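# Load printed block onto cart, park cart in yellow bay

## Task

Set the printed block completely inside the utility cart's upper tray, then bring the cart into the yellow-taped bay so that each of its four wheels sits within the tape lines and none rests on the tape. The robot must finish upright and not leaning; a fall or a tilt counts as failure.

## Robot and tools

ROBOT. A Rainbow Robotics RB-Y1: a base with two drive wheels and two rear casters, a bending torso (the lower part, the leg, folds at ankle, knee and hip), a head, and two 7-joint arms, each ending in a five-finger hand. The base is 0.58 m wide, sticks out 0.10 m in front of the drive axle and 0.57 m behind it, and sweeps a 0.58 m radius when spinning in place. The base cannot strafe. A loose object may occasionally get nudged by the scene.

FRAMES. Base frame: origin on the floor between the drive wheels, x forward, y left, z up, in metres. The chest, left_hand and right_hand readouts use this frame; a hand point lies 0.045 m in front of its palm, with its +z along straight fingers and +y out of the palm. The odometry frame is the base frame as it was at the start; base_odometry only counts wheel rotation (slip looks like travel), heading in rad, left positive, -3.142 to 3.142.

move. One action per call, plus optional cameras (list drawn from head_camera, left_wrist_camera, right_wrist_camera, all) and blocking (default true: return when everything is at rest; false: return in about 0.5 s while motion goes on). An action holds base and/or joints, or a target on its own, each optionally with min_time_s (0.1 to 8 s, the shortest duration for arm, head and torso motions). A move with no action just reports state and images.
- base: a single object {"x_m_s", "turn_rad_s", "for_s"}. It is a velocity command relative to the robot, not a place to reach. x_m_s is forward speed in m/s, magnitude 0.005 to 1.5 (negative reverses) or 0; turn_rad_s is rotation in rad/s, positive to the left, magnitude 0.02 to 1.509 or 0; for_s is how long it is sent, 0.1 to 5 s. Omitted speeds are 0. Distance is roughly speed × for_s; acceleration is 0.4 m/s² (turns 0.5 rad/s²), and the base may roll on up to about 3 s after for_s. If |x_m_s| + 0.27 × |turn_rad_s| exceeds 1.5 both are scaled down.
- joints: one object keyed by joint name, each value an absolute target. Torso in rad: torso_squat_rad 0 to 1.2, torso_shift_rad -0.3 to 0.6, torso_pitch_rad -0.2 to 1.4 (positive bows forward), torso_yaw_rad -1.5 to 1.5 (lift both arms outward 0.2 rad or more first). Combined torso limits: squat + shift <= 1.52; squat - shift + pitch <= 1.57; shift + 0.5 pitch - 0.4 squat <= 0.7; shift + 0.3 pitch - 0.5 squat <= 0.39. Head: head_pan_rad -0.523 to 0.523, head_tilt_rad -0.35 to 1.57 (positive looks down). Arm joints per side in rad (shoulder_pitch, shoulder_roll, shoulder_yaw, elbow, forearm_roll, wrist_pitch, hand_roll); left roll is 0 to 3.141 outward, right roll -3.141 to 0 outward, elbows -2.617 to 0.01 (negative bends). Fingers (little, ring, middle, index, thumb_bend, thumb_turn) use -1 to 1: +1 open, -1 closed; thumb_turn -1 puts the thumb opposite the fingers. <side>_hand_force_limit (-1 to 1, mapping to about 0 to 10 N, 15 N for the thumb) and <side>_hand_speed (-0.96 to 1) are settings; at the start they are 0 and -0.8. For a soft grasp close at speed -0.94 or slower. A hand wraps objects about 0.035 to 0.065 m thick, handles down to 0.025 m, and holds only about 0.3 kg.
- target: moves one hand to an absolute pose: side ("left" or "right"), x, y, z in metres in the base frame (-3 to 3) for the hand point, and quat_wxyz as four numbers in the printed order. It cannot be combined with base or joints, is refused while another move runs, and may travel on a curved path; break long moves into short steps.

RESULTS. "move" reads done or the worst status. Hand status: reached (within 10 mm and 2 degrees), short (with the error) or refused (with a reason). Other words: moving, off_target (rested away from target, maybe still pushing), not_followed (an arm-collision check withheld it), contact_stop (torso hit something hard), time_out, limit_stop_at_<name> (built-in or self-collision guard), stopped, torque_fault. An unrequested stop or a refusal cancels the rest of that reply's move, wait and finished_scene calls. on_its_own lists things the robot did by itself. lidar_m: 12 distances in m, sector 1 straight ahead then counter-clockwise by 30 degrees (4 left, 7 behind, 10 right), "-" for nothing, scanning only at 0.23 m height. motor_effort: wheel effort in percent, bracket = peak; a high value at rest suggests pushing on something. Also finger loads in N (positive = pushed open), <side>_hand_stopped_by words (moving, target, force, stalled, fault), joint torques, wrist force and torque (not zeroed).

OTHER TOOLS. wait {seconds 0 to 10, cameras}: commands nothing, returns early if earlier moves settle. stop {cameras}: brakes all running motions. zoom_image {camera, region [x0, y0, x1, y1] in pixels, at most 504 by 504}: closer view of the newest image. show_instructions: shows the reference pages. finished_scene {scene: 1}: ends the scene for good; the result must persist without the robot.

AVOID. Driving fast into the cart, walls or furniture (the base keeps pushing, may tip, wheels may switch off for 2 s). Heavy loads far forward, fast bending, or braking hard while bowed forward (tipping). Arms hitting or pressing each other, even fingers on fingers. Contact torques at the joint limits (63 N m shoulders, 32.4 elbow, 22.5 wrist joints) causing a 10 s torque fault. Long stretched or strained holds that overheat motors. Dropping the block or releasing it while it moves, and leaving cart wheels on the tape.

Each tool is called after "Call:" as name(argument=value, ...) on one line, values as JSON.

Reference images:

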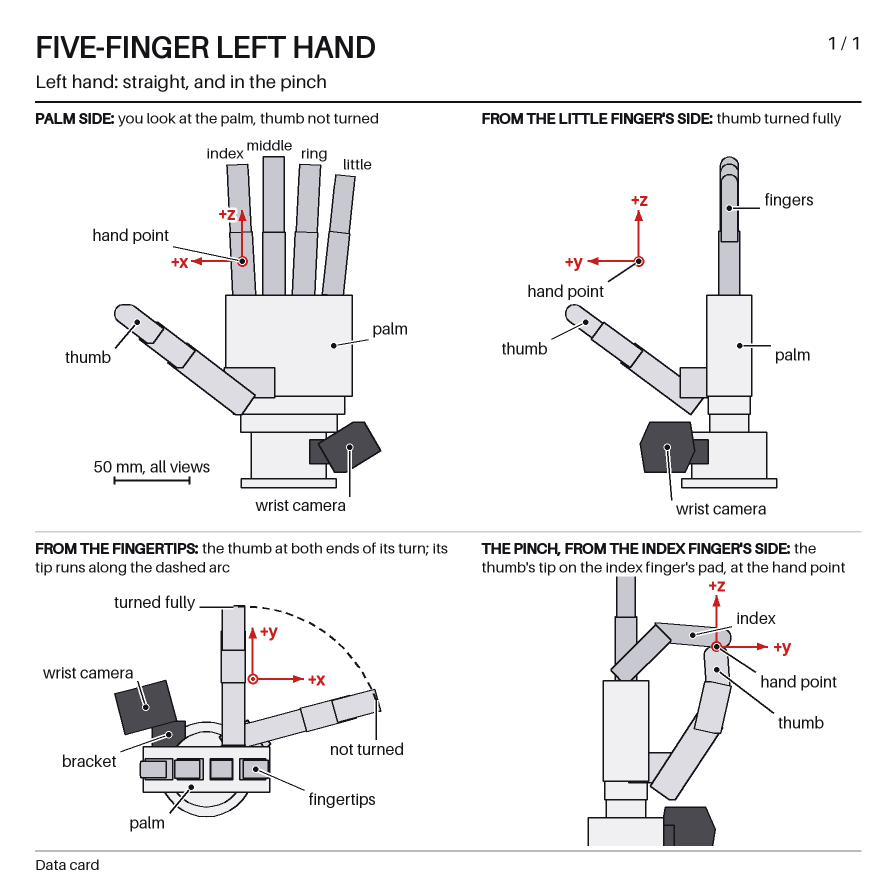

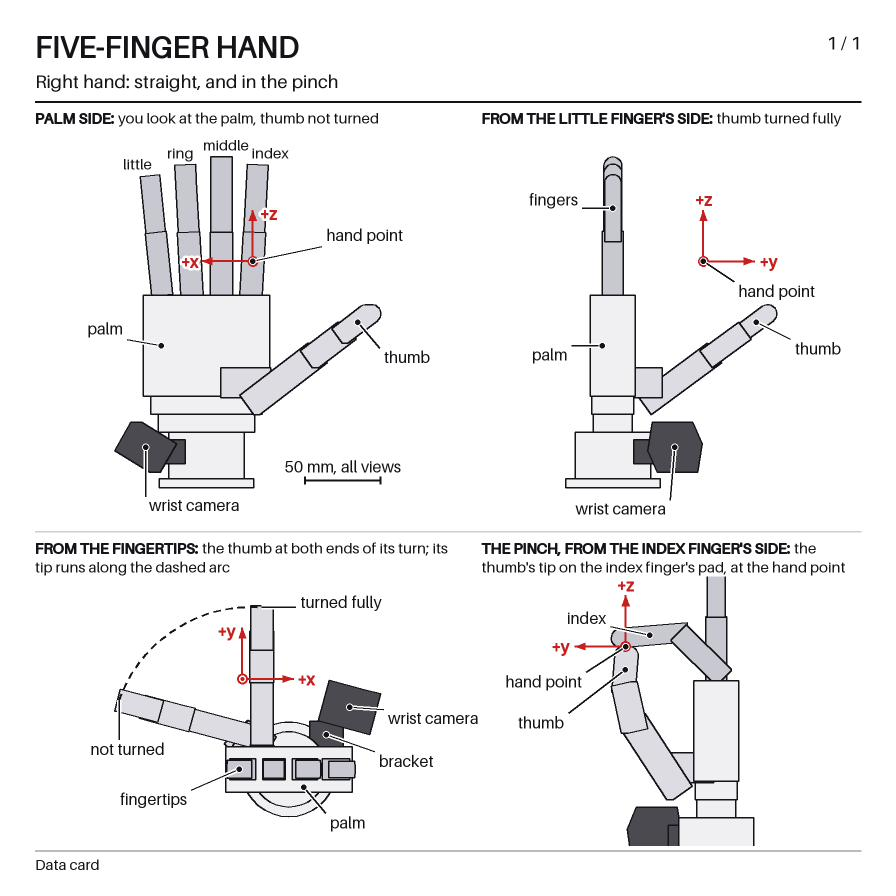

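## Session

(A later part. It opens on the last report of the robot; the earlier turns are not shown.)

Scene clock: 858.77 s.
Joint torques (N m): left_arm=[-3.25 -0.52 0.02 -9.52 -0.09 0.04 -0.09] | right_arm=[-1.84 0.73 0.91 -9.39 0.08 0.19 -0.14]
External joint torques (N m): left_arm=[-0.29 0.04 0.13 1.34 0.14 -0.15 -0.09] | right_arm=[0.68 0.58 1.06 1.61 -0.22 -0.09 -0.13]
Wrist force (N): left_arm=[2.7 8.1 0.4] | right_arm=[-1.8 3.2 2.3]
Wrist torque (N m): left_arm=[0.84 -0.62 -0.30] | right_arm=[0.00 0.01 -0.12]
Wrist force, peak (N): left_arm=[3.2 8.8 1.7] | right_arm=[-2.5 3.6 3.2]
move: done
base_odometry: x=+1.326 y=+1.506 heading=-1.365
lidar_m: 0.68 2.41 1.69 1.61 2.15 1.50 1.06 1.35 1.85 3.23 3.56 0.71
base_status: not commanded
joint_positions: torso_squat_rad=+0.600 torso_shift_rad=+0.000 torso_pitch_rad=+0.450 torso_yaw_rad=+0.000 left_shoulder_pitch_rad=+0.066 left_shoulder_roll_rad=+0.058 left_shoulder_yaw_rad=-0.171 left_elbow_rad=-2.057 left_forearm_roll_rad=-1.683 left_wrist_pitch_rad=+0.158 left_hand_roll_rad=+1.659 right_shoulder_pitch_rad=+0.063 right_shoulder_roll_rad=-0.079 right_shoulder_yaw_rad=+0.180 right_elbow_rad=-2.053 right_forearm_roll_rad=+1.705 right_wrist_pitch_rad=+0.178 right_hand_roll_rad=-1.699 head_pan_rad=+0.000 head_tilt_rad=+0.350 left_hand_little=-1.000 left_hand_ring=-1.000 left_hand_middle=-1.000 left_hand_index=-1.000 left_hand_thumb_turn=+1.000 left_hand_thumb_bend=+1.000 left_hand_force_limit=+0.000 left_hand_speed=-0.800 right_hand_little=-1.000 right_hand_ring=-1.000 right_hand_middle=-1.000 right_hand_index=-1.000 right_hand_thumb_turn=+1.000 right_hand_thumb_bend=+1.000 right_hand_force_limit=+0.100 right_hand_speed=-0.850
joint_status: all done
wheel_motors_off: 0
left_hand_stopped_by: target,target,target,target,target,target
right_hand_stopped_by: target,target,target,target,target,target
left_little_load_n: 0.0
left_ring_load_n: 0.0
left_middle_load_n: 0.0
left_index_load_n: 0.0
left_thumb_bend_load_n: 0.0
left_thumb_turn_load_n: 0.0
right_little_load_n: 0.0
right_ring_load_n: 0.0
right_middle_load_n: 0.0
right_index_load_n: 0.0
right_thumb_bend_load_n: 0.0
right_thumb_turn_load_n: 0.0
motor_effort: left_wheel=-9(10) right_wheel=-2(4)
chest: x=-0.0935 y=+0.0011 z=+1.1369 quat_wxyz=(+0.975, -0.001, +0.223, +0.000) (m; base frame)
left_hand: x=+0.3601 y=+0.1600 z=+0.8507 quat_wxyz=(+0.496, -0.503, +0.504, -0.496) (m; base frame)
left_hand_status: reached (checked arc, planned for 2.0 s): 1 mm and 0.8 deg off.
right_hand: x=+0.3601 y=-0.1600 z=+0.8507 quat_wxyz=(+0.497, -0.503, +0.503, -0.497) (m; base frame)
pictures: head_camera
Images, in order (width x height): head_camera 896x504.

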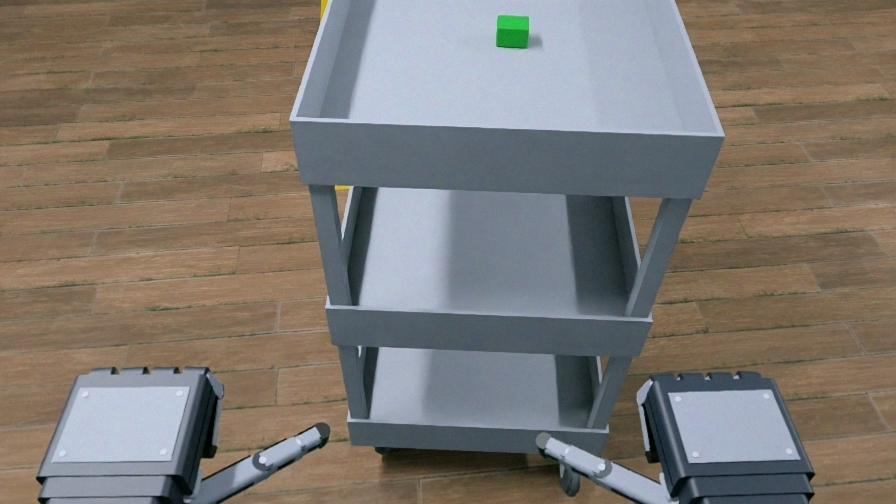

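Call:
move(base={"turn_rad_s": -0.1, "for_s": 0.45})

Call:
move(target={"side": "right", "x": 0.43, "y": -0.17, "z": 0.74, "quat_wxyz": [0.5, -0.5, 0.5, -0.5]}, min_time_s=2)

Call:
move(target={"side": "left", "x": 0.43, "y": 0.11, "z": 0.74, "quat_wxyz": [0.5, -0.5, 0.5, -0.5]}, min_time_s=2, cameras=["head_camera"])

Scene clock: 880.50 s.
Joint torques (N m): left_arm=[-2.54 -0.8 -0.13 -9.57 0.12 0.13 0.32] | right_arm=[-1.8 0.7 1.07 -9.35 0.14 0.23 -0.11]
External joint torques (N m): left_arm=[0.43 -0.24 -0.02 1.29 0.36 -0.06 0.32] | right_arm=[0.71 0.55 1.23 1.65 -0.16 -0.06 -0.11]
Wrist force (N): left_arm=[2.8 8.2 0.1] | right_arm=[-1.7 2.8 2.3]
Wrist torque (N m): left_arm=[0.91 -0.63 -0.29] | right_arm=[-0.11 0.05 -0.14]
Wrist force, peak (N): left_arm=[3.4 8.6 0.5] | right_arm=[-2.7 4.2 2.4]
move: done
base_odometry: x=+1.326 y=+1.506 heading=-1.412
lidar_m: 0.67 2.54 1.72 1.62 2.22 1.52 1.06 1.34 1.40 3.24 3.54 0.71
base_status: done (sent for 0.47 of 0.47 s)
joint_positions: torso_squat_rad=+0.600 torso_shift_rad=+0.000 torso_pitch_rad=+0.450 torso_yaw_rad=+0.000 left_shoulder_pitch_rad=+0.066 left_shoulder_roll_rad=+0.058 left_shoulder_yaw_rad=-0.171 left_elbow_rad=-2.057 left_forearm_roll_rad=-1.683 left_wrist_pitch_rad=+0.158 left_hand_roll_rad=+1.659 right_shoulder_pitch_rad=+0.063 right_shoulder_roll_rad=-0.079 right_shoulder_yaw_rad=+0.180 right_elbow_rad=-2.053 right_forearm_roll_rad=+1.705 right_wrist_pitch_rad=+0.178 right_hand_roll_rad=-1.699 head_pan_rad=+0.000 head_tilt_rad=+0.350 left_hand_little=-1.000 left_hand_ring=-1.000 left_hand_middle=-1.000 left_hand_index=-1.000 left_hand_thumb_turn=+1.000 left_hand_thumb_bend=+1.000 left_hand_force_limit=+0.000 left_hand_speed=-0.800 right_hand_little=-1.000 right_hand_ring=-1.000 right_hand_middle=-1.000 right_hand_index=-1.000 right_hand_thumb_turn=+1.000 right_hand_thumb_bend=+1.000 right_hand_force_limit=+0.100 right_hand_speed=-0.850
joint_status: not commanded
wheel_motors_off: 0
left_hand_stopped_by: target,target,target,target,target,target
right_hand_stopped_by: target,target,target,target,target,target
left_little_load_n: 0.0
left_ring_load_n: 0.0
left_middle_load_n: 0.0
left_index_load_n: 0.0
left_thumb_bend_load_n: 0.0
left_thumb_turn_load_n: 0.0
right_little_load_n: 0.0
right_ring_load_n: 0.0
right_middle_load_n: 0.0
right_index_load_n: 0.0
right_thumb_bend_load_n: 0.0
right_thumb_turn_load_n: -0.5
motor_effort: left_wheel=+4(13) right_wheel=+2(12)
chest: x=-0.0935 y=+0.0011 z=+1.1369 quat_wxyz=(+0.975, -0.001, +0.223, +0.000) (m; base frame)
left_hand: x=+0.3601 y=+0.1600 z=+0.8507 quat_wxyz=(+0.496, -0.503, +0.504, -0.496) (m; base frame)
right_hand: x=+0.3601 y=-0.1600 z=+0.8507 quat_wxyz=(+0.497, -0.503, +0.503, -0.497) (m; base frame)
pictures: none

Scene clock: 882.83 s.
Joint torques (N m): left_arm=[-3.12 -0.42 -0.45 -9.67 0.05 0.03 0.32] | right_arm=[-9.08 -3.71 -0.95 -7.3 0.52 1.68 -0.31]
External joint torques (N m): left_arm=[-0.15 0.15 -0.34 1.2 0.29 -0.16 0.31] | right_arm=[-0.55 -0.39 1.97 1.79 -0.14 0.05 -0.31]
Wrist force (N): left_arm=[2.8 8.4 0.7] | right_arm=[-2.3 4.2 1.9]
Wrist torque (N m): left_arm=[0.89 -0.61 -0.32] | right_arm=[0.13 0.15 -0.12]
Wrist force, peak (N): left_arm=[2.9 8.6 0.8] | right_arm=[-3.1 3.9 3.0]
move: done
base_odometry: x=+1.326 y=+1.506 heading=-1.412
lidar_m: 0.67 2.54 1.71 1.62 2.23 1.51 1.07 1.34 1.39 3.24 3.55 0.72
base_status: not commanded
joint_positions: torso_squat_rad=+0.600 torso_shift_rad=+0.000 torso_pitch_rad=+0.450 torso_yaw_rad=+0.000 left_shoulder_pitch_rad=+0.066 left_shoulder_roll_rad=+0.058 left_shoulder_yaw_rad=-0.171 left_elbow_rad=-2.057 left_forearm_roll_rad=-1.683 left_wrist_pitch_rad=+0.158 left_hand_roll_rad=+1.659 right_shoulder_pitch_rad=-0.372 right_shoulder_roll_rad=-0.320 right_shoulder_yaw_rad=+0.381 right_elbow_rad=-1.314 right_forearm_roll_rad=+2.063 right_wrist_pitch_rad=+0.608 right_hand_roll_rad=-2.415 head_pan_rad=+0.000 head_tilt_rad=+0.350 left_hand_little=-1.000 left_hand_ring=-1.000 left_hand_middle=-1.000 left_hand_index=-1.000 left_hand_thumb_turn=+1.000 left_hand_thumb_bend=+1.000 left_hand_force_limit=+0.000 left_hand_speed=-0.800 right_hand_little=-1.000 right_hand_ring=-1.000 right_hand_middle=-1.000 right_hand_index=-1.000 right_hand_thumb_turn=+1.000 right_hand_thumb_bend=+1.000 right_hand_force_limit=+0.100 right_hand_speed=-0.850
joint_status: all done
wheel_motors_off: 0
left_hand_stopped_by: target,target,target,target,target,target
right_hand_stopped_by: target,target,target,target,target,target
left_little_load_n: 0.5
left_ring_load_n: 0.0
left_middle_load_n: 0.5
left_index_load_n: 0.0
left_thumb_bend_load_n: 0.0
left_thumb_turn_load_n: 0.0
right_little_load_n: 0.0
right_ring_load_n: 0.0
right_middle_load_n: 0.0
right_index_load_n: 0.0
right_thumb_bend_load_n: 0.0
right_thumb_turn_load_n: -0.5
motor_effort: left_wheel=+6(6) right_wheel=-1(4)
chest: x=-0.0935 y=+0.0011 z=+1.1369 quat_wxyz=(+0.975, -0.001, +0.223, +0.000) (m; base frame)
left_hand: x=+0.3601 y=+0.1600 z=+0.8506 quat_wxyz=(+0.496, -0.503, +0.504, -0.496) (m; base frame)
right_hand: x=+0.4299 y=-0.1700 z=+0.7408 quat_wxyz=(+0.498, -0.502, +0.501, -0.499) (m; base frame)
right_hand_status: reached (checked arc, planned for 2.0 s): 1 mm and 0.3 deg off.
pictures: none

Scene clock: 885.17 s.
Joint torques (N m): left_arm=[-9.12 0.6 0.16 -7.88 -0.71 1.47 0.11] | right_arm=[-9.16 -3.63 -1.56 -7.45 0.49 1.66 -0.22]
External joint torques (N m): left_arm=[0 0.87 -1.14 1.45 0.2 0.06 0.11] | right_arm=[-0.63 -0.32 1.36 1.65 -0.17 0.03 -0.21]
Wrist force (N): left_arm=[3.2 8.2 0.7] | right_arm=[-2.1 3.5 2.8]
Wrist torque (N m): left_arm=[0.88 -0.66 -0.26] | right_arm=[-0.04 0.02 -0.12]
Wrist force, peak (N): left_arm=[2.6 8.8 1.2] | right_arm=[-3.2 4.0 2.1]
move: done
base_odometry: x=+1.326 y=+1.506 heading=-1.412
lidar_m: 0.67 2.54 1.72 1.61 2.22 1.52 1.06 1.32 1.40 3.24 3.55 0.72
base_status: not commanded
joint_positions: torso_squat_rad=+0.600 torso_shift_rad=+0.000 torso_pitch_rad=+0.450 torso_yaw_rad=+0.000 left_shoulder_pitch_rad=-0.411 left_shoulder_roll_rad=+0.174 left_shoulder_yaw_rad=-0.400 left_elbow_rad=-1.269 left_forearm_roll_rad=-2.080 left_wrist_pitch_rad=+0.632 left_hand_roll_rad=+2.298 right_shoulder_pitch_rad=-0.372 right_shoulder_roll_rad=-0.320 right_shoulder_yaw_rad=+0.381 right_elbow_rad=-1.314 right_forearm_roll_rad=+2.063 right_wrist_pitch_rad=+0.608 right_hand_roll_rad=-2.415 head_pan_rad=+0.000 head_tilt_rad=+0.350 left_hand_little=-1.000 left_hand_ring=-1.000 left_hand_middle=-1.000 left_hand_index=-1.000 left_hand_thumb_turn=+1.000 left_hand_thumb_bend=+1.000 left_hand_force_limit=+0.000 left_hand_speed=-0.800 right_hand_little=-1.000 right_hand_ring=-1.000 right_hand_middle=-1.000 right_hand_index=-1.000 right_hand_thumb_turn=+1.000 right_hand_thumb_bend=+1.000 right_hand_force_limit=+0.100 right_hand_speed=-0.850
joint_status: all done
wheel_motors_off: 0
left_hand_stopped_by: target,target,target,target,target,target
right_hand_stopped_by: target,target,target,target,target,target
left_little_load_n: 0.0
left_ring_load_n: 0.0
left_middle_load_n: 0.0
left_index_load_n: 0.5
left_thumb_bend_load_n: 0.0
left_thumb_turn_load_n: -0.5
right_little_load_n: 0.0
right_ring_load_n: 0.0
right_middle_load_n: 0.0
right_index_load_n: 0.0
right_thumb_bend_load_n: 0.0
right_thumb_turn_load_n: 0.0
motor_effort: left_wheel=+6(6) right_wheel=+1(3)
chest: x=-0.0935 y=+0.0011 z=+1.1369 quat_wxyz=(+0.975, -0.001, +0.223, +0.000) (m; base frame)
left_hand: x=+0.4300 y=+0.1100 z=+0.7409 quat_wxyz=(+0.499, -0.501, +0.502, -0.499) (m; base frame)
left_hand_status: reached (checked arc, planned for 2.0 s): 1 mm and 0.3 deg off.
right_hand: x=+0.4299 y=-0.1700 z=+0.7407 quat_wxyz=(+0.498, -0.502, +0.501, -0.499) (m; base frame)
pictures: head_camera
Images, in order (width x height): head_camera 896x504.

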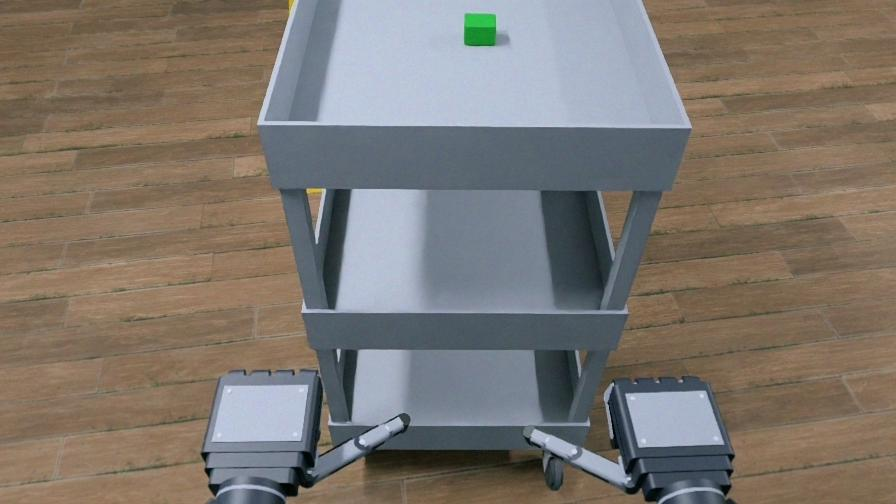

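Call:
move(target={"side": "right", "x": 0.43, "y": -0.17, "z": 0.762, "quat_wxyz": [0.5, -0.5, 0.5, -0.5]}, min_time_s=0.8)

Call:
move(target={"side": "left", "x": 0.43, "y": 0.11, "z": 0.762, "quat_wxyz": [0.5, -0.5, 0.5, -0.5]}, min_time_s=0.8)

Call:
move(base={"x_m_s": 0.15, "for_s": 1.3333}, cameras=["head_camera"])

Scene clock: 899.83 s.
Joint torques (N m): left_arm=[-8.57 0.93 0.64 -8.21 -0.75 1.27 0.26] | right_arm=[-6.11 -4.23 -2.93 -8.77 0.4 1.03 0.04]
External joint torques (N m): left_arm=[0.54 1.19 -0.67 1.11 0.16 -0.14 0.26] | right_arm=[2.09 -0.94 0.05 0.71 -0.27 -0.51 0.04]
Wrist force (N): left_arm=[2.5 8.2 0.8] | right_arm=[-2.1 3.5 2.0]
Wrist torque (N m): left_arm=[0.87 -0.60 -0.32] | right_arm=[0.00 0.09 -0.06]
Wrist force, peak (N): left_arm=[3.0 8.8 0.4] | right_arm=[-3.4 3.3 3.1]
move: done
base_odometry: x=+1.326 y=+1.506 heading=-1.412
lidar_m: 0.67 2.54 1.72 1.61 2.24 1.52 1.06 1.34 1.40 3.24 3.56 0.72
base_status: not commanded
joint_positions: torso_squat_rad=+0.600 torso_shift_rad=+0.000 torso_pitch_rad=+0.450 torso_yaw_rad=+0.000 left_shoulder_pitch_rad=-0.411 left_shoulder_roll_rad=+0.174 left_shoulder_yaw_rad=-0.400 left_elbow_rad=-1.269 left_forearm_roll_rad=-2.080 left_wrist_pitch_rad=+0.632 left_hand_roll_rad=+2.298 right_shoulder_pitch_rad=-0.337 right_shoulder_roll_rad=-0.324 right_shoulder_yaw_rad=+0.354 right_elbow_rad=-1.415 right_forearm_roll_rad=+2.033 right_wrist_pitch_rad=+0.565 right_hand_roll_rad=-2.354 head_pan_rad=+0.000 head_tilt_rad=+0.350 left_hand_little=-1.000 left_hand_ring=-1.000 left_hand_middle=-1.000 left_hand_index=-1.000 left_hand_thumb_turn=+1.000 left_hand_thumb_bend=+1.000 left_hand_force_limit=+0.000 left_hand_speed=-0.800 right_hand_little=-1.000 right_hand_ring=-1.000 right_hand_middle=-1.000 right_hand_index=-1.000 right_hand_thumb_turn=+1.000 right_hand_thumb_bend=+1.000 right_hand_force_limit=+0.100 right_hand_speed=-0.850
joint_status: all done
wheel_motors_off: 0
left_hand_stopped_by: target,target,target,target,target,target
right_hand_stopped_by: target,target,target,target,target,target
left_little_load_n: 0.0
left_ring_load_n: 0.0
left_middle_load_n: 0.0
left_index_load_n: 0.0
left_thumb_bend_load_n: 0.0
left_thumb_turn_load_n: -0.5
right_little_load_n: 0.0
right_ring_load_n: 0.0
right_middle_load_n: 0.0
right_index_load_n: 0.0
right_thumb_bend_load_n: 0.0
right_thumb_turn_load_n: -0.5
motor_effort: left_wheel=+7(7) right_wheel=+4(4)
chest: x=-0.0935 y=+0.0011 z=+1.1369 quat_wxyz=(+0.975, -0.001, +0.223, +0.000) (m; base frame)
left_hand: x=+0.4299 y=+0.1100 z=+0.7408 quat_wxyz=(+0.499, -0.501, +0.502, -0.499) (m; base frame)
right_hand: x=+0.4309 y=-0.1699 z=+0.7623 quat_wxyz=(+0.504, -0.497, +0.496, -0.502) (m; base frame)
right_hand_status: reached (checked arc, planned for 0.8 s): 1 mm and 0.8 deg off.
pictures: none

Scene clock: 900.97 s.
Joint torques (N m): left_arm=[-7.47 -2.16 2.39 -8.9 -0.44 0.74 0.05] | right_arm=[-6.27 -4.19 -2.78 -8.68 0.23 1.13 0]
External joint torques (N m): left_arm=[1.35 -1.81 1.15 0.79 0.46 -0.56 0.04] | right_arm=[1.93 -0.89 0.2 0.8 -0.43 -0.4 0]
Wrist force (N): left_arm=[2.9 8.5 0.7] | right_arm=[-1.8 3.4 2.4]
Wrist torque (N m): left_arm=[0.92 -0.62 -0.38] | right_arm=[0.01 0.00 -0.07]
Wrist force, peak (N): left_arm=[2.9 9.0 -0.1] | right_arm=[-2.7 3.6 3.2]
move: done
base_odometry: x=+1.326 y=+1.506 heading=-1.412
lidar_m: 0.67 2.54 1.72 1.61 2.23 1.51 1.06 1.33 1.39 3.23 3.55 0.71
base_status: not commanded
joint_positions: torso_squat_rad=+0.600 torso_shift_rad=+0.000 torso_pitch_rad=+0.450 torso_yaw_rad=+0.000 left_shoulder_pitch_rad=-0.375 left_shoulder_roll_rad=+0.173 left_shoulder_yaw_rad=-0.378 left_elbow_rad=-1.372 left_forearm_roll_rad=-2.054 left_wrist_pitch_rad=+0.589 left_hand_roll_rad=+2.231 right_shoulder_pitch_rad=-0.337 right_shoulder_roll_rad=-0.324 right_shoulder_yaw_rad=+0.354 right_elbow_rad=-1.415 right_forearm_roll_rad=+2.033 right_wrist_pitch_rad=+0.565 right_hand_roll_rad=-2.354 head_pan_rad=+0.000 head_tilt_rad=+0.350 left_hand_little=-1.000 left_hand_ring=-1.000 left_hand_middle=-1.000 left_hand_index=-1.000 left_hand_thumb_turn=+1.000 left_hand_thumb_bend=+1.000 left_hand_force_limit=+0.000 left_hand_speed=-0.800 right_hand_little=-1.000 right_hand_ring=-1.000 right_hand_middle=-1.000 right_hand_index=-1.000 right_hand_thumb_turn=+1.000 right_hand_thumb_bend=+1.000 right_hand_force_limit=+0.100 right_hand_speed=-0.850
joint_status: all done
wheel_motors_off: 0
left_hand_stopped_by: target,target,target,target,target,target
right_hand_stopped_by: target,target,target,target,target,target
left_little_load_n: 0.0
left_ring_load_n: 0.0
left_middle_load_n: 0.0
left_index_load_n: 0.0
left_thumb_bend_load_n: 0.5
left_thumb_turn_load_n: 0.0
right_little_load_n: 0.0
right_ring_load_n: 0.0
right_middle_load_n: 0.0
right_index_load_n: 0.0
right_thumb_bend_load_n: 0.5
right_thumb_turn_load_n: 0.0
motor_effort: left_wheel=+7(7) right_wheel=+2(2)
chest: x=-0.0935 y=+0.0011 z=+1.1369 quat_wxyz=(+0.975, -0.001, +0.223, +0.000) (m; base frame)
left_hand: x=+0.4310 y=+0.1104 z=+0.7622 quat_wxyz=(+0.503, -0.496, +0.497, -0.504) (m; base frame)
left_hand_status: reached (checked arc, planned for 0.8 s): 1 mm and 0.8 deg off.
right_hand: x=+0.4309 y=-0.1699 z=+0.7623 quat_wxyz=(+0.504, -0.497, +0.496, -0.502) (m; base frame)
pictures: none

Scene clock: 903.00 s.
Joint torques (N m): left_arm=[-7.49 -1.8 1.98 -8.66 -0.59 1 0.28] | right_arm=[-7.38 -3.81 -2.51 -8.52 0.34 1.06 -0.02]
External joint torques (N m): left_arm=[1.33 -1.44 0.74 1.03 0.31 -0.3 0.28] | right_arm=[0.81 -0.51 0.46 0.96 -0.33 -0.48 -0.02]
Wrist force (N): left_arm=[2.2 8.6 0.3] | right_arm=[-1.7 3.3 3.0]
Wrist torque (N m): left_arm=[0.95 -0.50 -0.44] | right_arm=[-0.06 0.00 -0.05]
Wrist force, peak (N): left_arm=[2.6 9.0 0.3] | right_arm=[-3.2 3.2 2.9]
move: done
base_odometry: x=+1.358 y=+1.308 heading=-1.412
lidar_m: 0.46 0.49 1.74 1.62 2.24 1.73 1.53 1.54 2.03 3.19 3.45 0.53
base_status: done (sent for 1.33 of 1.33 s)
joint_positions: torso_squat_rad=+0.600 torso_shift_rad=+0.000 torso_pitch_rad=+0.450 torso_yaw_rad=+0.000 left_shoulder_pitch_rad=-0.375 left_shoulder_roll_rad=+0.173 left_shoulder_yaw_rad=-0.378 left_elbow_rad=-1.372 left_forearm_roll_rad=-2.054 left_wrist_pitch_rad=+0.589 left_hand_roll_rad=+2.231 right_shoulder_pitch_rad=-0.337 right_shoulder_roll_rad=-0.324 right_shoulder_yaw_rad=+0.354 right_elbow_rad=-1.415 right_forearm_roll_rad=+2.033 right_wrist_pitch_rad=+0.565 right_hand_roll_rad=-2.354 head_pan_rad=+0.000 head_tilt_rad=+0.350 left_hand_little=-1.000 left_hand_ring=-1.000 left_hand_middle=-1.000 left_hand_index=-1.000 left_hand_thumb_turn=+1.000 left_hand_thumb_bend=+1.000 left_hand_force_limit=+0.000 left_hand_speed=-0.800 right_hand_little=-1.000 right_hand_ring=-1.000 right_hand_middle=-1.000 right_hand_index=-1.000 right_hand_thumb_turn=+1.000 right_hand_thumb_bend=+1.000 right_hand_force_limit=+0.100 right_hand_speed=-0.850
joint_status: not commanded
wheel_motors_off: 0
left_hand_stopped_by: target,target,target,target,target,target
right_hand_stopped_by: target,target,target,target,target,target
left_little_load_n: 0.0
left_ring_load_n: 0.0
left_middle_load_n: 0.0
left_index_load_n: 0.0
left_thumb_bend_load_n: 0.0
left_thumb_turn_load_n: -0.5
right_little_load_n: 0.0
right_ring_load_n: 0.0
right_middle_load_n: 0.0
right_index_load_n: 0.0
right_thumb_bend_load_n: 0.0
right_thumb_turn_load_n: -0.5
motor_effort: left_wheel=-3(32) right_wheel=+1(23)
chest: x=-0.0934 y=+0.0011 z=+1.1369 quat_wxyz=(+0.975, -0.001, +0.223, +0.000) (m; base frame)
left_hand: x=+0.4310 y=+0.1105 z=+0.7620 quat_wxyz=(+0.503, -0.496, +0.497, -0.504) (m; base frame)
right_hand: x=+0.4308 y=-0.1699 z=+0.7621 quat_wxyz=(+0.504, -0.497, +0.496, -0.502) (m; base frame)
pictures: head_camera
Images, in order (width x height): head_camera 896x504.

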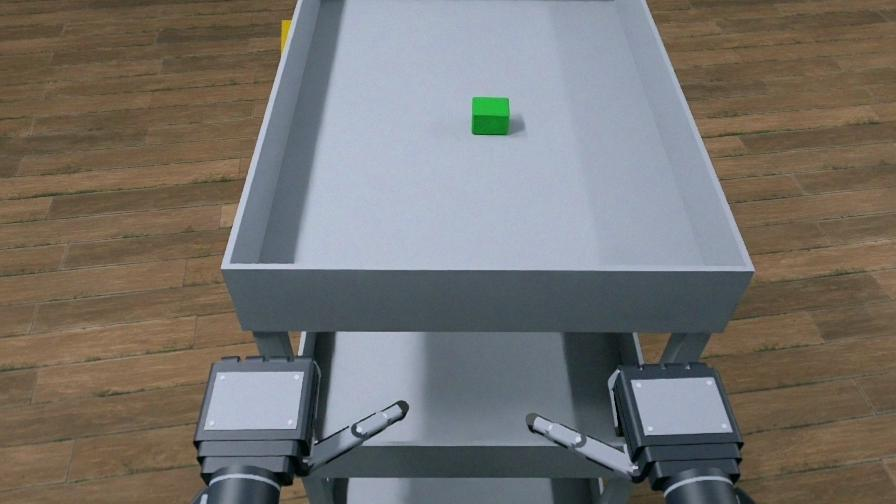

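Call:
move(base={"x_m_s": 0.1, "for_s": 2.0}, cameras=["head_camera"])

Scene clock: 916.77 s.
Joint torques (N m): left_arm=[-8.5 -0.06 2.06 -8.92 -0.7 0.97 -0.05] | right_arm=[-8.03 -3.25 -2.37 -8.18 0.36 1.18 -0.1]
External joint torques (N m): left_arm=[0.32 0.3 0.83 0.77 0.2 -0.33 -0.05] | right_arm=[0.16 0.05 0.61 1.29 -0.3 -0.35 -0.09]
Wrist force (N): left_arm=[2.8 8.7 0.2] | right_arm=[-2.2 3.8 2.5]
Wrist torque (N m): left_arm=[0.96 -0.62 -0.43] | right_arm=[0.03 0.07 -0.10]
Wrist force, peak (N): left_arm=[1.7 7.7 -8.7] | right_arm=[0.4 -7.6 -31.0]
move: done
base_odometry: x=+1.389 y=+1.111 heading=-1.412
lidar_m: 0.46 0.47 1.75 1.63 2.28 1.94 1.45 1.69 2.28 3.61 3.36 0.56
base_status: done (sent for 2 of 2 s)
joint_positions: torso_squat_rad=+0.600 torso_shift_rad=+0.000 torso_pitch_rad=+0.450 torso_yaw_rad=+0.000 left_shoulder_pitch_rad=-0.375 left_shoulder_roll_rad=+0.173 left_shoulder_yaw_rad=-0.378 left_elbow_rad=-1.372 left_forearm_roll_rad=-2.054 left_wrist_pitch_rad=+0.589 left_hand_roll_rad=+2.231 right_shoulder_pitch_rad=-0.337 right_shoulder_roll_rad=-0.324 right_shoulder_yaw_rad=+0.354 right_elbow_rad=-1.415 right_forearm_roll_rad=+2.033 right_wrist_pitch_rad=+0.565 right_hand_roll_rad=-2.354 head_pan_rad=+0.000 head_tilt_rad=+0.350 left_hand_little=-1.000 left_hand_ring=-1.000 left_hand_middle=-1.000 left_hand_index=-1.000 left_hand_thumb_turn=+1.000 left_hand_thumb_bend=+1.000 left_hand_force_limit=+0.000 left_hand_speed=-0.800 right_hand_little=-1.000 right_hand_ring=-1.000 right_hand_middle=-1.000 right_hand_index=-1.000 right_hand_thumb_turn=+1.000 right_hand_thumb_bend=+1.000 right_hand_force_limit=+0.100 right_hand_speed=-0.850
joint_status: not commanded
wheel_motors_off: 0
left_hand_stopped_by: target,target,target,target,target,target
right_hand_stopped_by: target,target,target,target,target,target
left_little_load_n: 0.0
left_ring_load_n: 0.0
left_middle_load_n: 0.0
left_index_load_n: 0.0
left_thumb_bend_load_n: -0.5
left_thumb_turn_load_n: 0.0
right_little_load_n: 0.0
right_ring_load_n: 0.0
right_middle_load_n: 0.0
right_index_load_n: 0.0
right_thumb_bend_load_n: 0.0
right_thumb_turn_load_n: 0.0
motor_effort: left_wheel=-4(19) right_wheel=+1(24)
chest: x=-0.0935 y=+0.0011 z=+1.1369 quat_wxyz=(+0.975, -0.001, +0.223, +0.000) (m; base frame)
left_hand: x=+0.4309 y=+0.1104 z=+0.7620 quat_wxyz=(+0.503, -0.497, +0.497, -0.504) (m; base frame)
right_hand: x=+0.4308 y=-0.1701 z=+0.7620 quat_wxyz=(+0.504, -0.497, +0.496, -0.502) (m; base frame)
pictures: head_camera
Images, in order (width x height): head_camera 896x504.

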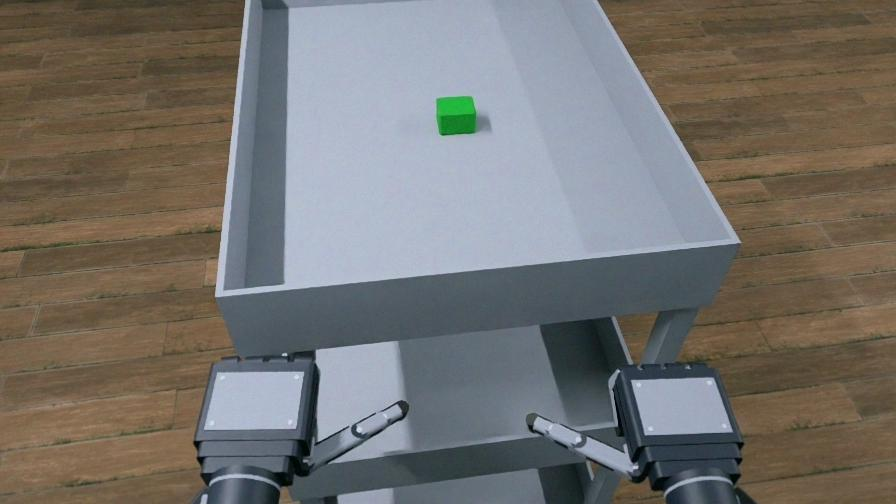

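Call:
move(base={"x_m_s": 0.08, "for_s": 3.0}, cameras=["head_camera"])

Scene clock: 957.80 s.
Joint torques (N m): left_arm=[-8.28 -0.74 2.15 -8.69 -0.52 1.03 0.15] | right_arm=[-7.83 -3.14 -2.19 -8.43 0.35 1.18 -0.12]
External joint torques (N m): left_arm=[0.54 -0.38 0.91 1 0.39 -0.27 0.14] | right_arm=[0.36 0.16 0.79 1.04 -0.32 -0.35 -0.11]
Wrist force (N): left_arm=[3.0 7.9 0.4] | right_arm=[-2.3 3.2 2.4]
Wrist torque (N m): left_arm=[0.82 -0.63 -0.37] | right_arm=[-0.02 0.10 -0.05]
Wrist force, peak (N): left_arm=[1.6 1.2 -21.4] | right_arm=[-2.0 3.9 3.4]
move: done
base_odometry: x=+1.427 y=+0.874 heading=-1.412
lidar_m: 0.46 0.46 1.79 1.66 1.68 2.20 1.96 1.88 2.57 3.58 3.26 0.56
base_status: done (sent for 3 of 3 s)
joint_positions: torso_squat_rad=+0.600 torso_shift_rad=+0.000 torso_pitch_rad=+0.450 torso_yaw_rad=+0.000 left_shoulder_pitch_rad=-0.375 left_shoulder_roll_rad=+0.173 left_shoulder_yaw_rad=-0.378 left_elbow_rad=-1.372 left_forearm_roll_rad=-2.054 left_wrist_pitch_rad=+0.589 left_hand_roll_rad=+2.231 right_shoulder_pitch_rad=-0.337 right_shoulder_roll_rad=-0.324 right_shoulder_yaw_rad=+0.354 right_elbow_rad=-1.415 right_forearm_roll_rad=+2.033 right_wrist_pitch_rad=+0.565 right_hand_roll_rad=-2.354 head_pan_rad=+0.000 head_tilt_rad=+0.350 left_hand_little=-1.000 left_hand_ring=-1.000 left_hand_middle=-1.000 left_hand_index=-1.000 left_hand_thumb_turn=+1.000 left_hand_thumb_bend=+1.000 left_hand_force_limit=+0.000 left_hand_speed=-0.800 right_hand_little=-1.000 right_hand_ring=-1.000 right_hand_middle=-1.000 right_hand_index=-1.000 right_hand_thumb_turn=+1.000 right_hand_thumb_bend=+1.000 right_hand_force_limit=+0.100 right_hand_speed=-0.850
joint_status: not commanded
wheel_motors_off: 0
left_hand_stopped_by: target,target,target,target,target,target
right_hand_stopped_by: target,target,target,target,target,target
left_little_load_n: 0.0
left_ring_load_n: 0.0
left_middle_load_n: 0.0
left_index_load_n: 0.0
left_thumb_bend_load_n: 0.0
left_thumb_turn_load_n: 0.0
right_little_load_n: 0.0
right_ring_load_n: 0.0
right_middle_load_n: 0.0
right_index_load_n: 0.0
right_thumb_bend_load_n: 0.0
right_thumb_turn_load_n: -0.5
motor_effort: left_wheel=-5(19) right_wheel=+1(21)
chest: x=-0.0934 y=+0.0011 z=+1.1369 quat_wxyz=(+0.975, -0.001, +0.223, +0.000) (m; base frame)
left_hand: x=+0.4309 y=+0.1104 z=+0.7620 quat_wxyz=(+0.503, -0.497, +0.497, -0.504) (m; base frame)
right_hand: x=+0.4308 y=-0.1701 z=+0.7620 quat_wxyz=(+0.504, -0.497, +0.496, -0.502) (m; base frame)
pictures: head_camera
Images, in order (width x height): head_camera 896x504.

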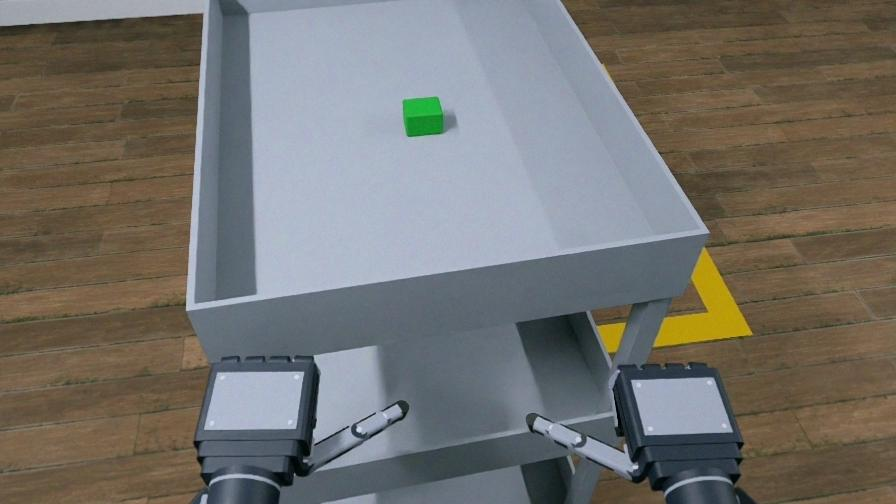

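Call:
wait(seconds=0, cameras=["head_camera"])

Scene clock: 990.17 s.
Joint torques (N m): left_arm=[-8.59 -0.85 1.22 -8.58 -0.52 0.87 0.02] | right_arm=[-7.99 -3.32 -2.35 -8.26 0.4 1.13 -0.19]
External joint torques (N m): left_arm=[0.23 -0.5 -0.01 1.12 0.38 -0.43 0.02] | right_arm=[0.21 -0.02 0.63 1.21 -0.26 -0.41 -0.18]
Wrist force (N): left_arm=[2.4 8.5 0.2] | right_arm=[-2.6 3.1 3.0]
Wrist torque (N m): left_arm=[0.95 -0.57 -0.45] | right_arm=[-0.12 0.14 -0.10]
Wrist force, peak (N): left_arm=[2.7 9.1 0.1] | right_arm=[-3.1 4.0 2.6]
base_odometry: x=+1.427 y=+0.874 heading=-1.412
lidar_m: 0.46 0.46 1.79 1.66 1.69 2.20 1.70 1.89 2.57 3.57 3.28 0.56
base_status: done (sent for 3 of 3 s)
joint_positions: torso_squat_rad=+0.600 torso_shift_rad=+0.000 torso_pitch_rad=+0.450 torso_yaw_rad=+0.000 left_shoulder_pitch_rad=-0.375 left_shoulder_roll_rad=+0.173 left_shoulder_yaw_rad=-0.378 left_elbow_rad=-1.372 left_forearm_roll_rad=-2.054 left_wrist_pitch_rad=+0.589 left_hand_roll_rad=+2.231 right_shoulder_pitch_rad=-0.337 right_shoulder_roll_rad=-0.324 right_shoulder_yaw_rad=+0.354 right_elbow_rad=-1.415 right_forearm_roll_rad=+2.033 right_wrist_pitch_rad=+0.565 right_hand_roll_rad=-2.354 head_pan_rad=+0.000 head_tilt_rad=+0.350 left_hand_little=-1.000 left_hand_ring=-1.000 left_hand_middle=-1.000 left_hand_index=-1.000 left_hand_thumb_turn=+1.000 left_hand_thumb_bend=+1.000 left_hand_force_limit=+0.000 left_hand_speed=-0.800 right_hand_little=-1.000 right_hand_ring=-1.000 right_hand_middle=-1.000 right_hand_index=-1.000 right_hand_thumb_turn=+1.000 right_hand_thumb_bend=+1.000 right_hand_force_limit=+0.100 right_hand_speed=-0.850
joint_status: not commanded
wheel_motors_off: 0
left_hand_stopped_by: target,target,target,target,target,target
right_hand_stopped_by: target,target,target,target,target,target
left_little_load_n: 0.0
left_ring_load_n: 0.0
left_middle_load_n: 0.0
left_index_load_n: 0.0
left_thumb_bend_load_n: 0.0
left_thumb_turn_load_n: 0.0
right_little_load_n: 0.0
right_ring_load_n: 0.0
right_middle_load_n: 0.0
right_index_load_n: 0.0
right_thumb_bend_load_n: 0.0
right_thumb_turn_load_n: 0.0
motor_effort: left_wheel=-5(19) right_wheel=+2(21)
chest: x=-0.0934 y=+0.0011 z=+1.1369 quat_wxyz=(+0.975, -0.001, +0.223, +0.000) (m; base frame)
left_hand: x=+0.4309 y=+0.1104 z=+0.7620 quat_wxyz=(+0.503, -0.497, +0.497, -0.504) (m; base frame)
right_hand: x=+0.4308 y=-0.1701 z=+0.7621 quat_wxyz=(+0.504, -0.497, +0.496, -0.502) (m; base frame)
pictures: head_camera
Images, in order (width x height): head_camera 896x504.

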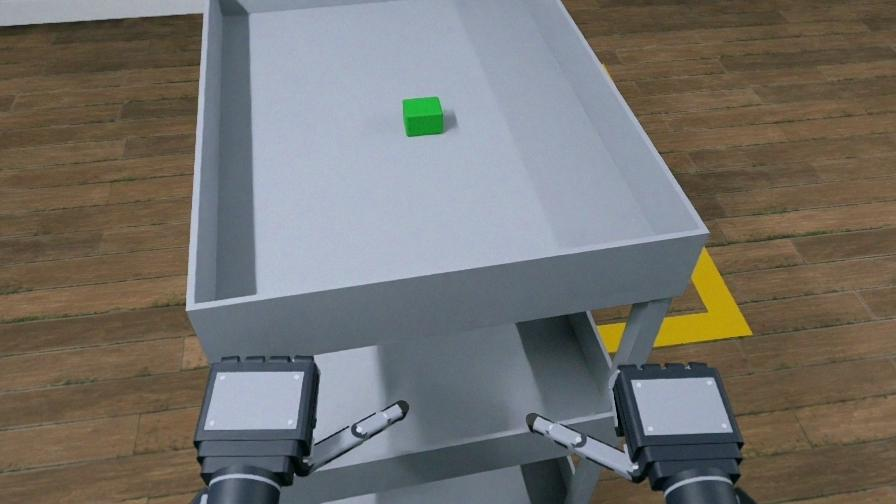

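Call:
move(joints={"head_tilt_rad": 0.75}, cameras=["head_camera"])

Scene clock: 1000.40 s.
Joint torques (N m): left_arm=[-8.52 -1.47 1.1 -8.62 -0.61 1.03 0.11] | right_arm=[-8.05 -3.33 -2.25 -8.36 0.3 1.21 -0.08]
External joint torques (N m): left_arm=[0.3 -1.12 -0.14 1.07 0.29 -0.27 0.11] | right_arm=[0.14 -0.03 0.73 1.12 -0.37 -0.33 -0.08]
Wrist force (N): left_arm=[2.7 8.5 0.5] | right_arm=[-2.6 3.4 2.6]
Wrist torque (N m): left_arm=[0.93 -0.58 -0.44] | right_arm=[-0.03 0.12 -0.10]
Wrist force, peak (N): left_arm=[3.0 8.9 0.4] | right_arm=[-3.2 4.1 2.8]
move: done
base_odometry: x=+1.427 y=+0.874 heading=-1.412
lidar_m: 0.45 0.45 1.79 1.66 1.68 2.20 1.70 1.89 2.58 3.58 3.26 0.56
base_status: not commanded
joint_positions: torso_squat_rad=+0.600 torso_shift_rad=+0.000 torso_pitch_rad=+0.450 torso_yaw_rad=+0.000 left_shoulder_pitch_rad=-0.375 left_shoulder_roll_rad=+0.173 left_shoulder_yaw_rad=-0.378 left_elbow_rad=-1.372 left_forearm_roll_rad=-2.054 left_wrist_pitch_rad=+0.589 left_hand_roll_rad=+2.231 right_shoulder_pitch_rad=-0.337 right_shoulder_roll_rad=-0.324 right_shoulder_yaw_rad=+0.354 right_elbow_rad=-1.415 right_forearm_roll_rad=+2.033 right_wrist_pitch_rad=+0.565 right_hand_roll_rad=-2.354 head_pan_rad=+0.000 head_tilt_rad=+0.750 left_hand_little=-1.000 left_hand_ring=-1.000 left_hand_middle=-1.000 left_hand_index=-1.000 left_hand_thumb_turn=+1.000 left_hand_thumb_bend=+1.000 left_hand_force_limit=+0.000 left_hand_speed=-0.800 right_hand_little=-1.000 right_hand_ring=-1.000 right_hand_middle=-1.000 right_hand_index=-1.000 right_hand_thumb_turn=+1.000 right_hand_thumb_bend=+1.000 right_hand_force_limit=+0.100 right_hand_speed=-0.850
joint_status: all done
wheel_motors_off: 0
left_hand_stopped_by: target,target,target,target,target,target
right_hand_stopped_by: target,target,target,target,target,target
left_little_load_n: 0.0
left_ring_load_n: 0.0
left_middle_load_n: 0.0
left_index_load_n: 0.0
left_thumb_bend_load_n: 0.0
left_thumb_turn_load_n: 0.0
right_little_load_n: 0.0
right_ring_load_n: 0.0
right_middle_load_n: 0.0
right_index_load_n: 0.0
right_thumb_bend_load_n: 0.0
right_thumb_turn_load_n: -0.5
motor_effort: left_wheel=-5(6) right_wheel=+1(5)
chest: x=-0.0934 y=+0.0011 z=+1.1369 quat_wxyz=(+0.975, -0.001, +0.223, +0.000) (m; base frame)
left_hand: x=+0.4309 y=+0.1104 z=+0.7620 quat_wxyz=(+0.503, -0.497, +0.497, -0.504) (m; base frame)
right_hand: x=+0.4308 y=-0.1701 z=+0.7621 quat_wxyz=(+0.504, -0.497, +0.496, -0.502) (m; base frame)
pictures: head_camera
Images, in order (width x height): head_camera 896x504.

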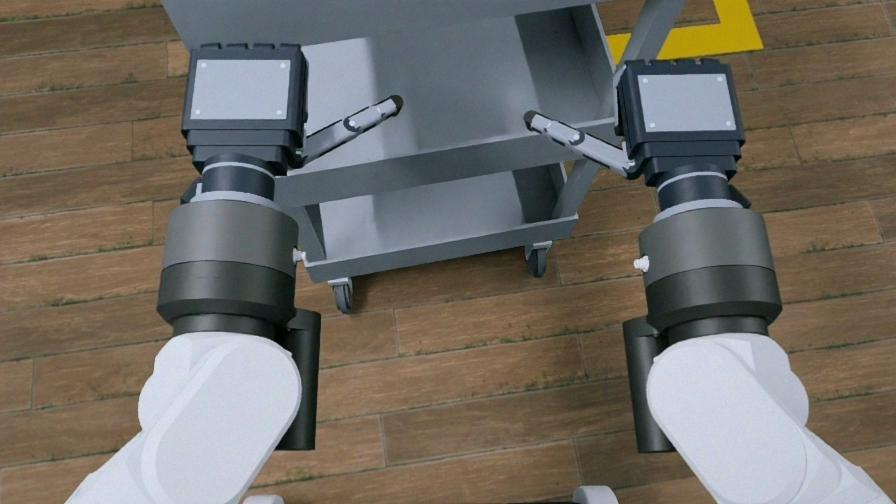

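Call:
move(base={"x_m_s": -0.1, "for_s": 0.7}, joints={"head_tilt_rad": 0.35})

Call:
move(base={"turn_rad_s": -0.1, "for_s": 0.9})

Call:
move(target={"side": "left", "x": 0.43, "y": 0.22, "z": 0.765, "quat_wxyz": [0.5, -0.5, 0.5, -0.5]}, min_time_s=1)

Call:
move(target={"side": "right", "x": 0.43, "y": -0.04, "z": 0.765, "quat_wxyz": [0.5, -0.5, 0.5, -0.5]}, min_time_s=1, cameras=["head_camera"])

Scene clock: 1029.83 s.
Joint torques (N m): left_arm=[-9.17 -1.15 1.63 -8.95 -0.67 1.05 0.22] | right_arm=[-7.9 -3.33 -2.34 -8.3 0.37 1.26 -0.19]
External joint torques (N m): left_arm=[-0.35 -0.79 0.39 0.74 0.23 -0.25 0.22] | right_arm=[0.3 -0.03 0.64 1.17 -0.3 -0.27 -0.18]
Wrist force (N): left_arm=[3.0 8.4 0.4] | right_arm=[-2.3 3.1 2.6]
Wrist torque (N m): left_arm=[0.90 -0.63 -0.41] | right_arm=[-0.08 0.05 -0.06]
Wrist force, peak (N): left_arm=[3.1 8.8 0.5] | right_arm=[-2.8 4.1 3.6]
move: done
base_odometry: x=+1.416 y=+0.943 heading=-1.412
lidar_m: 0.52 0.53 1.79 1.65 1.69 2.13 1.62 1.83 2.49 3.58 3.29 0.61
base_status: done (sent for 0.7 of 0.7 s)
joint_positions: torso_squat_rad=+0.600 torso_shift_rad=+0.000 torso_pitch_rad=+0.450 torso_yaw_rad=+0.000 left_shoulder_pitch_rad=-0.375 left_shoulder_roll_rad=+0.173 left_shoulder_yaw_rad=-0.378 left_elbow_rad=-1.372 left_forearm_roll_rad=-2.054 left_wrist_pitch_rad=+0.589 left_hand_roll_rad=+2.231 right_shoulder_pitch_rad=-0.337 right_shoulder_roll_rad=-0.324 right_shoulder_yaw_rad=+0.354 right_elbow_rad=-1.415 right_forearm_roll_rad=+2.033 right_wrist_pitch_rad=+0.565 right_hand_roll_rad=-2.354 head_pan_rad=+0.000 head_tilt_rad=+0.350 left_hand_little=-1.000 left_hand_ring=-1.000 left_hand_middle=-1.000 left_hand_index=-1.000 left_hand_thumb_turn=+1.000 left_hand_thumb_bend=+1.000 left_hand_force_limit=+0.000 left_hand_speed=-0.800 right_hand_little=-1.000 right_hand_ring=-1.000 right_hand_middle=-1.000 right_hand_index=-1.000 right_hand_thumb_turn=+1.000 right_hand_thumb_bend=+1.000 right_hand_force_limit=+0.100 right_hand_speed=-0.850
joint_status: all done
wheel_motors_off: 0
left_hand_stopped_by: target,target,target,target,target,target
right_hand_stopped_by: target,target,target,target,target,target
left_little_load_n: 0.0
left_ring_load_n: 0.0
left_middle_load_n: 0.0
left_index_load_n: 0.0
left_thumb_bend_load_n: 0.0
left_thumb_turn_load_n: 0.0
right_little_load_n: 0.0
right_ring_load_n: 0.0
right_middle_load_n: 0.0
right_index_load_n: 0.0
right_thumb_bend_load_n: 0.0
right_thumb_turn_load_n: 0.0
motor_effort: left_wheel=+2(24) right_wheel=-1(18)
chest: x=-0.0935 y=+0.0011 z=+1.1369 quat_wxyz=(+0.975, -0.001, +0.223, +0.000) (m; base frame)
left_hand: x=+0.4309 y=+0.1104 z=+0.7621 quat_wxyz=(+0.503, -0.497, +0.497, -0.504) (m; base frame)
right_hand: x=+0.4308 y=-0.1701 z=+0.7621 quat_wxyz=(+0.504, -0.497, +0.496, -0.502) (m; base frame)
pictures: none

Scene clock: 1031.30 s.
Joint torques (N m): left_arm=[-9.06 -0.62 1.53 -8.44 -0.52 0.93 0.06] | right_arm=[-7.94 -3.34 -2.09 -8.23 0.35 1.17 -0.1]
External joint torques (N m): left_arm=[-0.24 -0.26 0.29 1.25 0.38 -0.37 0.05] | right_arm=[0.26 -0.04 0.89 1.25 -0.32 -0.37 -0.1]
Wrist force (N): left_arm=[2.6 8.5 0.6] | right_arm=[-2.4 3.9 2.2]
Wrist torque (N m): left_arm=[0.92 -0.58 -0.44] | right_arm=[0.04 0.05 -0.05]
Wrist force, peak (N): left_arm=[3.2 8.7 0.3] | right_arm=[-3.0 3.6 2.7]
move: done
base_odometry: x=+1.416 y=+0.943 heading=-1.502
lidar_m: 0.52 0.53 1.85 1.66 1.66 2.21 1.62 1.82 2.33 3.59 3.29 0.62
base_status: done (sent for 0.9 of 0.9 s)
joint_positions: torso_squat_rad=+0.600 torso_shift_rad=+0.000 torso_pitch_rad=+0.450 torso_yaw_rad=+0.000 left_shoulder_pitch_rad=-0.375 left_shoulder_roll_rad=+0.173 left_shoulder_yaw_rad=-0.378 left_elbow_rad=-1.372 left_forearm_roll_rad=-2.054 left_wrist_pitch_rad=+0.589 left_hand_roll_rad=+2.231 right_shoulder_pitch_rad=-0.337 right_shoulder_roll_rad=-0.324 right_shoulder_yaw_rad=+0.354 right_elbow_rad=-1.415 right_forearm_roll_rad=+2.033 right_wrist_pitch_rad=+0.565 right_hand_roll_rad=-2.354 head_pan_rad=+0.000 head_tilt_rad=+0.350 left_hand_little=-1.000 left_hand_ring=-1.000 left_hand_middle=-1.000 left_hand_index=-1.000 left_hand_thumb_turn=+1.000 left_hand_thumb_bend=+1.000 left_hand_force_limit=+0.000 left_hand_speed=-0.800 right_hand_little=-1.000 right_hand_ring=-1.000 right_hand_middle=-1.000 right_hand_index=-1.000 right_hand_thumb_turn=+1.000 right_hand_thumb_bend=+1.000 right_hand_force_limit=+0.100 right_hand_speed=-0.850
joint_status: not commanded
wheel_motors_off: 0
left_hand_stopped_by: target,target,target,target,target,target
right_hand_stopped_by: target,target,target,target,target,target
left_little_load_n: 0.0
left_ring_load_n: 0.0
left_middle_load_n: 0.0
left_index_load_n: 0.0
left_thumb_bend_load_n: 0.0
left_thumb_turn_load_n: -0.5
right_little_load_n: 0.0
right_ring_load_n: 0.0
right_middle_load_n: 0.0
right_index_load_n: 0.0
right_thumb_bend_load_n: 0.0
right_thumb_turn_load_n: -0.5
motor_effort: left_wheel=+1(27) right_wheel=-7(26)
chest: x=-0.0935 y=+0.0011 z=+1.1369 quat_wxyz=(+0.975, -0.001, +0.223, +0.000) (m; base frame)
left_hand: x=+0.4309 y=+0.1104 z=+0.7621 quat_wxyz=(+0.503, -0.497, +0.497, -0.504) (m; base frame)
right_hand: x=+0.4308 y=-0.1701 z=+0.7621 quat_wxyz=(+0.504, -0.497, +0.496, -0.502) (m; base frame)
pictures: none

Scene clock: 1032.63 s.
Joint torques (N m): left_arm=[-6.61 5.1 3.79 -8.52 -0.32 1.3 0.06] | right_arm=[-7.9 -3.27 -2.26 -8.23 0.38 1.16 -0.07]
External joint torques (N m): left_arm=[1.01 -0.34 -0.32 0.43 0.36 -0.3 0.05] | right_arm=[0.3 0.03 0.72 1.25 -0.29 -0.38 -0.07]
Wrist force (N): left_arm=[3.4 8.4 0.3] | right_arm=[-3.1 2.9 2.3]
Wrist torque (N m): left_arm=[0.93 -0.71 -0.24] | right_arm=[-0.10 0.22 -0.14]
Wrist force, peak (N): left_arm=[2.9 8.7 0.1] | right_arm=[-2.6 3.8 2.6]
move: done
base_odometry: x=+1.416 y=+0.943 heading=-1.502
lidar_m: 0.52 0.52 1.85 1.66 1.66 2.22 1.62 1.83 2.34 3.59 3.29 0.61
base_status: not commanded
joint_positions: torso_squat_rad=+0.600 torso_shift_rad=+0.000 torso_pitch_rad=+0.450 torso_yaw_rad=+0.000 left_shoulder_pitch_rad=-0.301 left_shoulder_roll_rad=+0.432 left_shoulder_yaw_rad=-0.311 left_elbow_rad=-1.455 left_forearm_roll_rad=-2.009 left_wrist_pitch_rad=+0.522 left_hand_roll_rad=+2.426 right_shoulder_pitch_rad=-0.337 right_shoulder_roll_rad=-0.324 right_shoulder_yaw_rad=+0.354 right_elbow_rad=-1.415 right_forearm_roll_rad=+2.033 right_wrist_pitch_rad=+0.565 right_hand_roll_rad=-2.354 head_pan_rad=+0.000 head_tilt_rad=+0.350 left_hand_little=-1.000 left_hand_ring=-1.000 left_hand_middle=-1.000 left_hand_index=-1.000 left_hand_thumb_turn=+1.000 left_hand_thumb_bend=+1.000 left_hand_force_limit=+0.000 left_hand_speed=-0.800 right_hand_little=-1.000 right_hand_ring=-1.000 right_hand_middle=-1.000 right_hand_index=-1.000 right_hand_thumb_turn=+1.000 right_hand_thumb_bend=+1.000 right_hand_force_limit=+0.100 right_hand_speed=-0.850
joint_status: all done
wheel_motors_off: 0
left_hand_stopped_by: target,target,target,target,target,target
right_hand_stopped_by: target,target,target,target,target,target
left_little_load_n: 0.0
left_ring_load_n: 0.0
left_middle_load_n: 0.0
left_index_load_n: 0.0
left_thumb_bend_load_n: 0.0
left_thumb_turn_load_n: 0.0
right_little_load_n: 0.0
right_ring_load_n: 0.0
right_middle_load_n: 0.0
right_index_load_n: 0.0
right_thumb_bend_load_n: 0.0
right_thumb_turn_load_n: 0.0
motor_effort: left_wheel=+1(1) right_wheel=-11(11)
chest: x=-0.0935 y=+0.0011 z=+1.1369 quat_wxyz=(+0.975, -0.001, +0.223, +0.000) (m; base frame)
left_hand: x=+0.4301 y=+0.2200 z=+0.7652 quat_wxyz=(+0.500, -0.500, +0.500, -0.500) (m; base frame)
left_hand_status: reached (checked arc, planned for 1.0 s): 0 mm and 0.1 deg off.
right_hand: x=+0.4308 y=-0.1701 z=+0.7621 quat_wxyz=(+0.504, -0.497, +0.496, -0.502) (m; base frame)
pictures: none

Scene clock: 1033.97 s.
Joint torques (N m): left_arm=[-5.74 5.79 4.35 -8.11 -0.18 1.23 0.51] | right_arm=[-10.03 4.03 1.43 -8.01 0.79 1.35 -0.2]
External joint torques (N m): left_arm=[1.88 0.35 0.25 0.84 0.5 -0.37 0.51] | right_arm=[-0.26 -0.12 0.98 1.99 -0.19 0.25 -0.2]
Wrist force (N): left_arm=[2.8 8.3 0.3] | right_arm=[-2.5 3.4 2.4]
Wrist torque (N m): left_arm=[0.89 -0.60 -0.30] | right_arm=[-0.02 0.17 -0.10]
Wrist force, peak (N): left_arm=[3.0 8.7 0.4] | right_arm=[-3.0 4.1 2.6]
move: done
base_odometry: x=+1.416 y=+0.943 heading=-1.502
lidar_m: 0.52 0.53 1.84 1.66 1.65 2.23 1.62 1.84 2.34 3.59 3.30 0.62
base_status: not commanded
joint_positions: torso_squat_rad=+0.600 torso_shift_rad=+0.000 torso_pitch_rad=+0.450 torso_yaw_rad=+0.000 left_shoulder_pitch_rad=-0.301 left_shoulder_roll_rad=+0.432 left_shoulder_yaw_rad=-0.311 left_elbow_rad=-1.455 left_forearm_roll_rad=-2.009 left_wrist_pitch_rad=+0.522 left_hand_roll_rad=+2.426 right_shoulder_pitch_rad=-0.429 right_shoulder_roll_rad=-0.009 right_shoulder_yaw_rad=+0.408 right_elbow_rad=-1.295 right_forearm_roll_rad=+2.057 right_wrist_pitch_rad=+0.630 right_hand_roll_rad=-2.104 head_pan_rad=+0.000 head_tilt_rad=+0.350 left_hand_little=-1.000 left_hand_ring=-1.000 left_hand_middle=-1.000 left_hand_index=-1.000 left_hand_thumb_turn=+1.000 left_hand_thumb_bend=+1.000 left_hand_force_limit=+0.000 left_hand_speed=-0.800 right_hand_little=-1.000 right_hand_ring=-1.000 right_hand_middle=-1.000 right_hand_index=-1.000 right_hand_thumb_turn=+1.000 right_hand_thumb_bend=+1.000 right_hand_force_limit=+0.100 right_hand_speed=-0.850
joint_status: all done
wheel_motors_off: 0
left_hand_stopped_by: target,target,target,target,target,target
right_hand_stopped_by: target,target,target,target,target,target
left_little_load_n: 0.0
left_ring_load_n: 0.0
left_middle_load_n: 0.0
left_index_load_n: 0.0
left_thumb_bend_load_n: 0.0
left_thumb_turn_load_n: 0.0
right_little_load_n: 0.0
right_ring_load_n: 0.0
right_middle_load_n: 0.0
right_index_load_n: 0.0
right_thumb_bend_load_n: 0.0
right_thumb_turn_load_n: -0.5
motor_effort: left_wheel=+1(1) right_wheel=-7(11)
chest: x=-0.0935 y=+0.0011 z=+1.1369 quat_wxyz=(+0.975, -0.001, +0.223, +0.000) (m; base frame)
left_hand: x=+0.4301 y=+0.2200 z=+0.7652 quat_wxyz=(+0.500, -0.500, +0.500, -0.500) (m; base frame)
right_hand: x=+0.4294 y=-0.0398 z=+0.7655 quat_wxyz=(+0.500, -0.501, +0.500, -0.499) (m; base frame)
right_hand_status: reached (checked arc, planned for 1.0 s): 1 mm and 0.2 deg off.
pictures: head_camera
Images, in order (width x height): head_camera 896x504.

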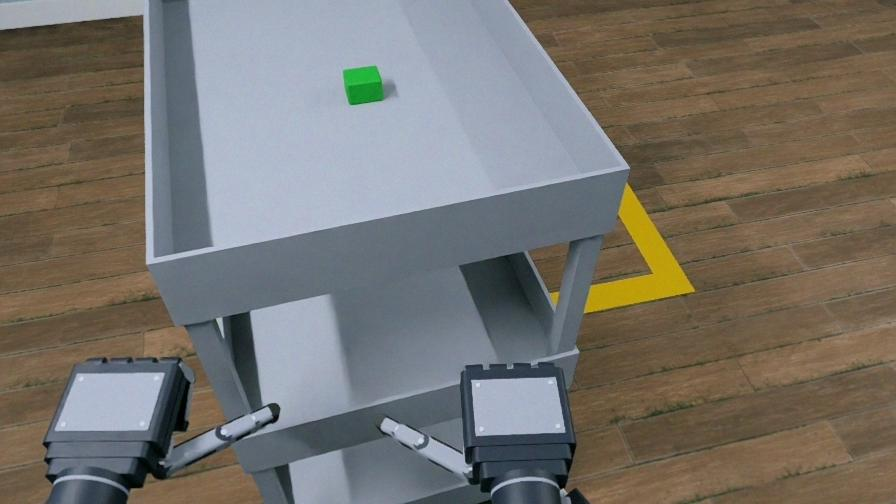

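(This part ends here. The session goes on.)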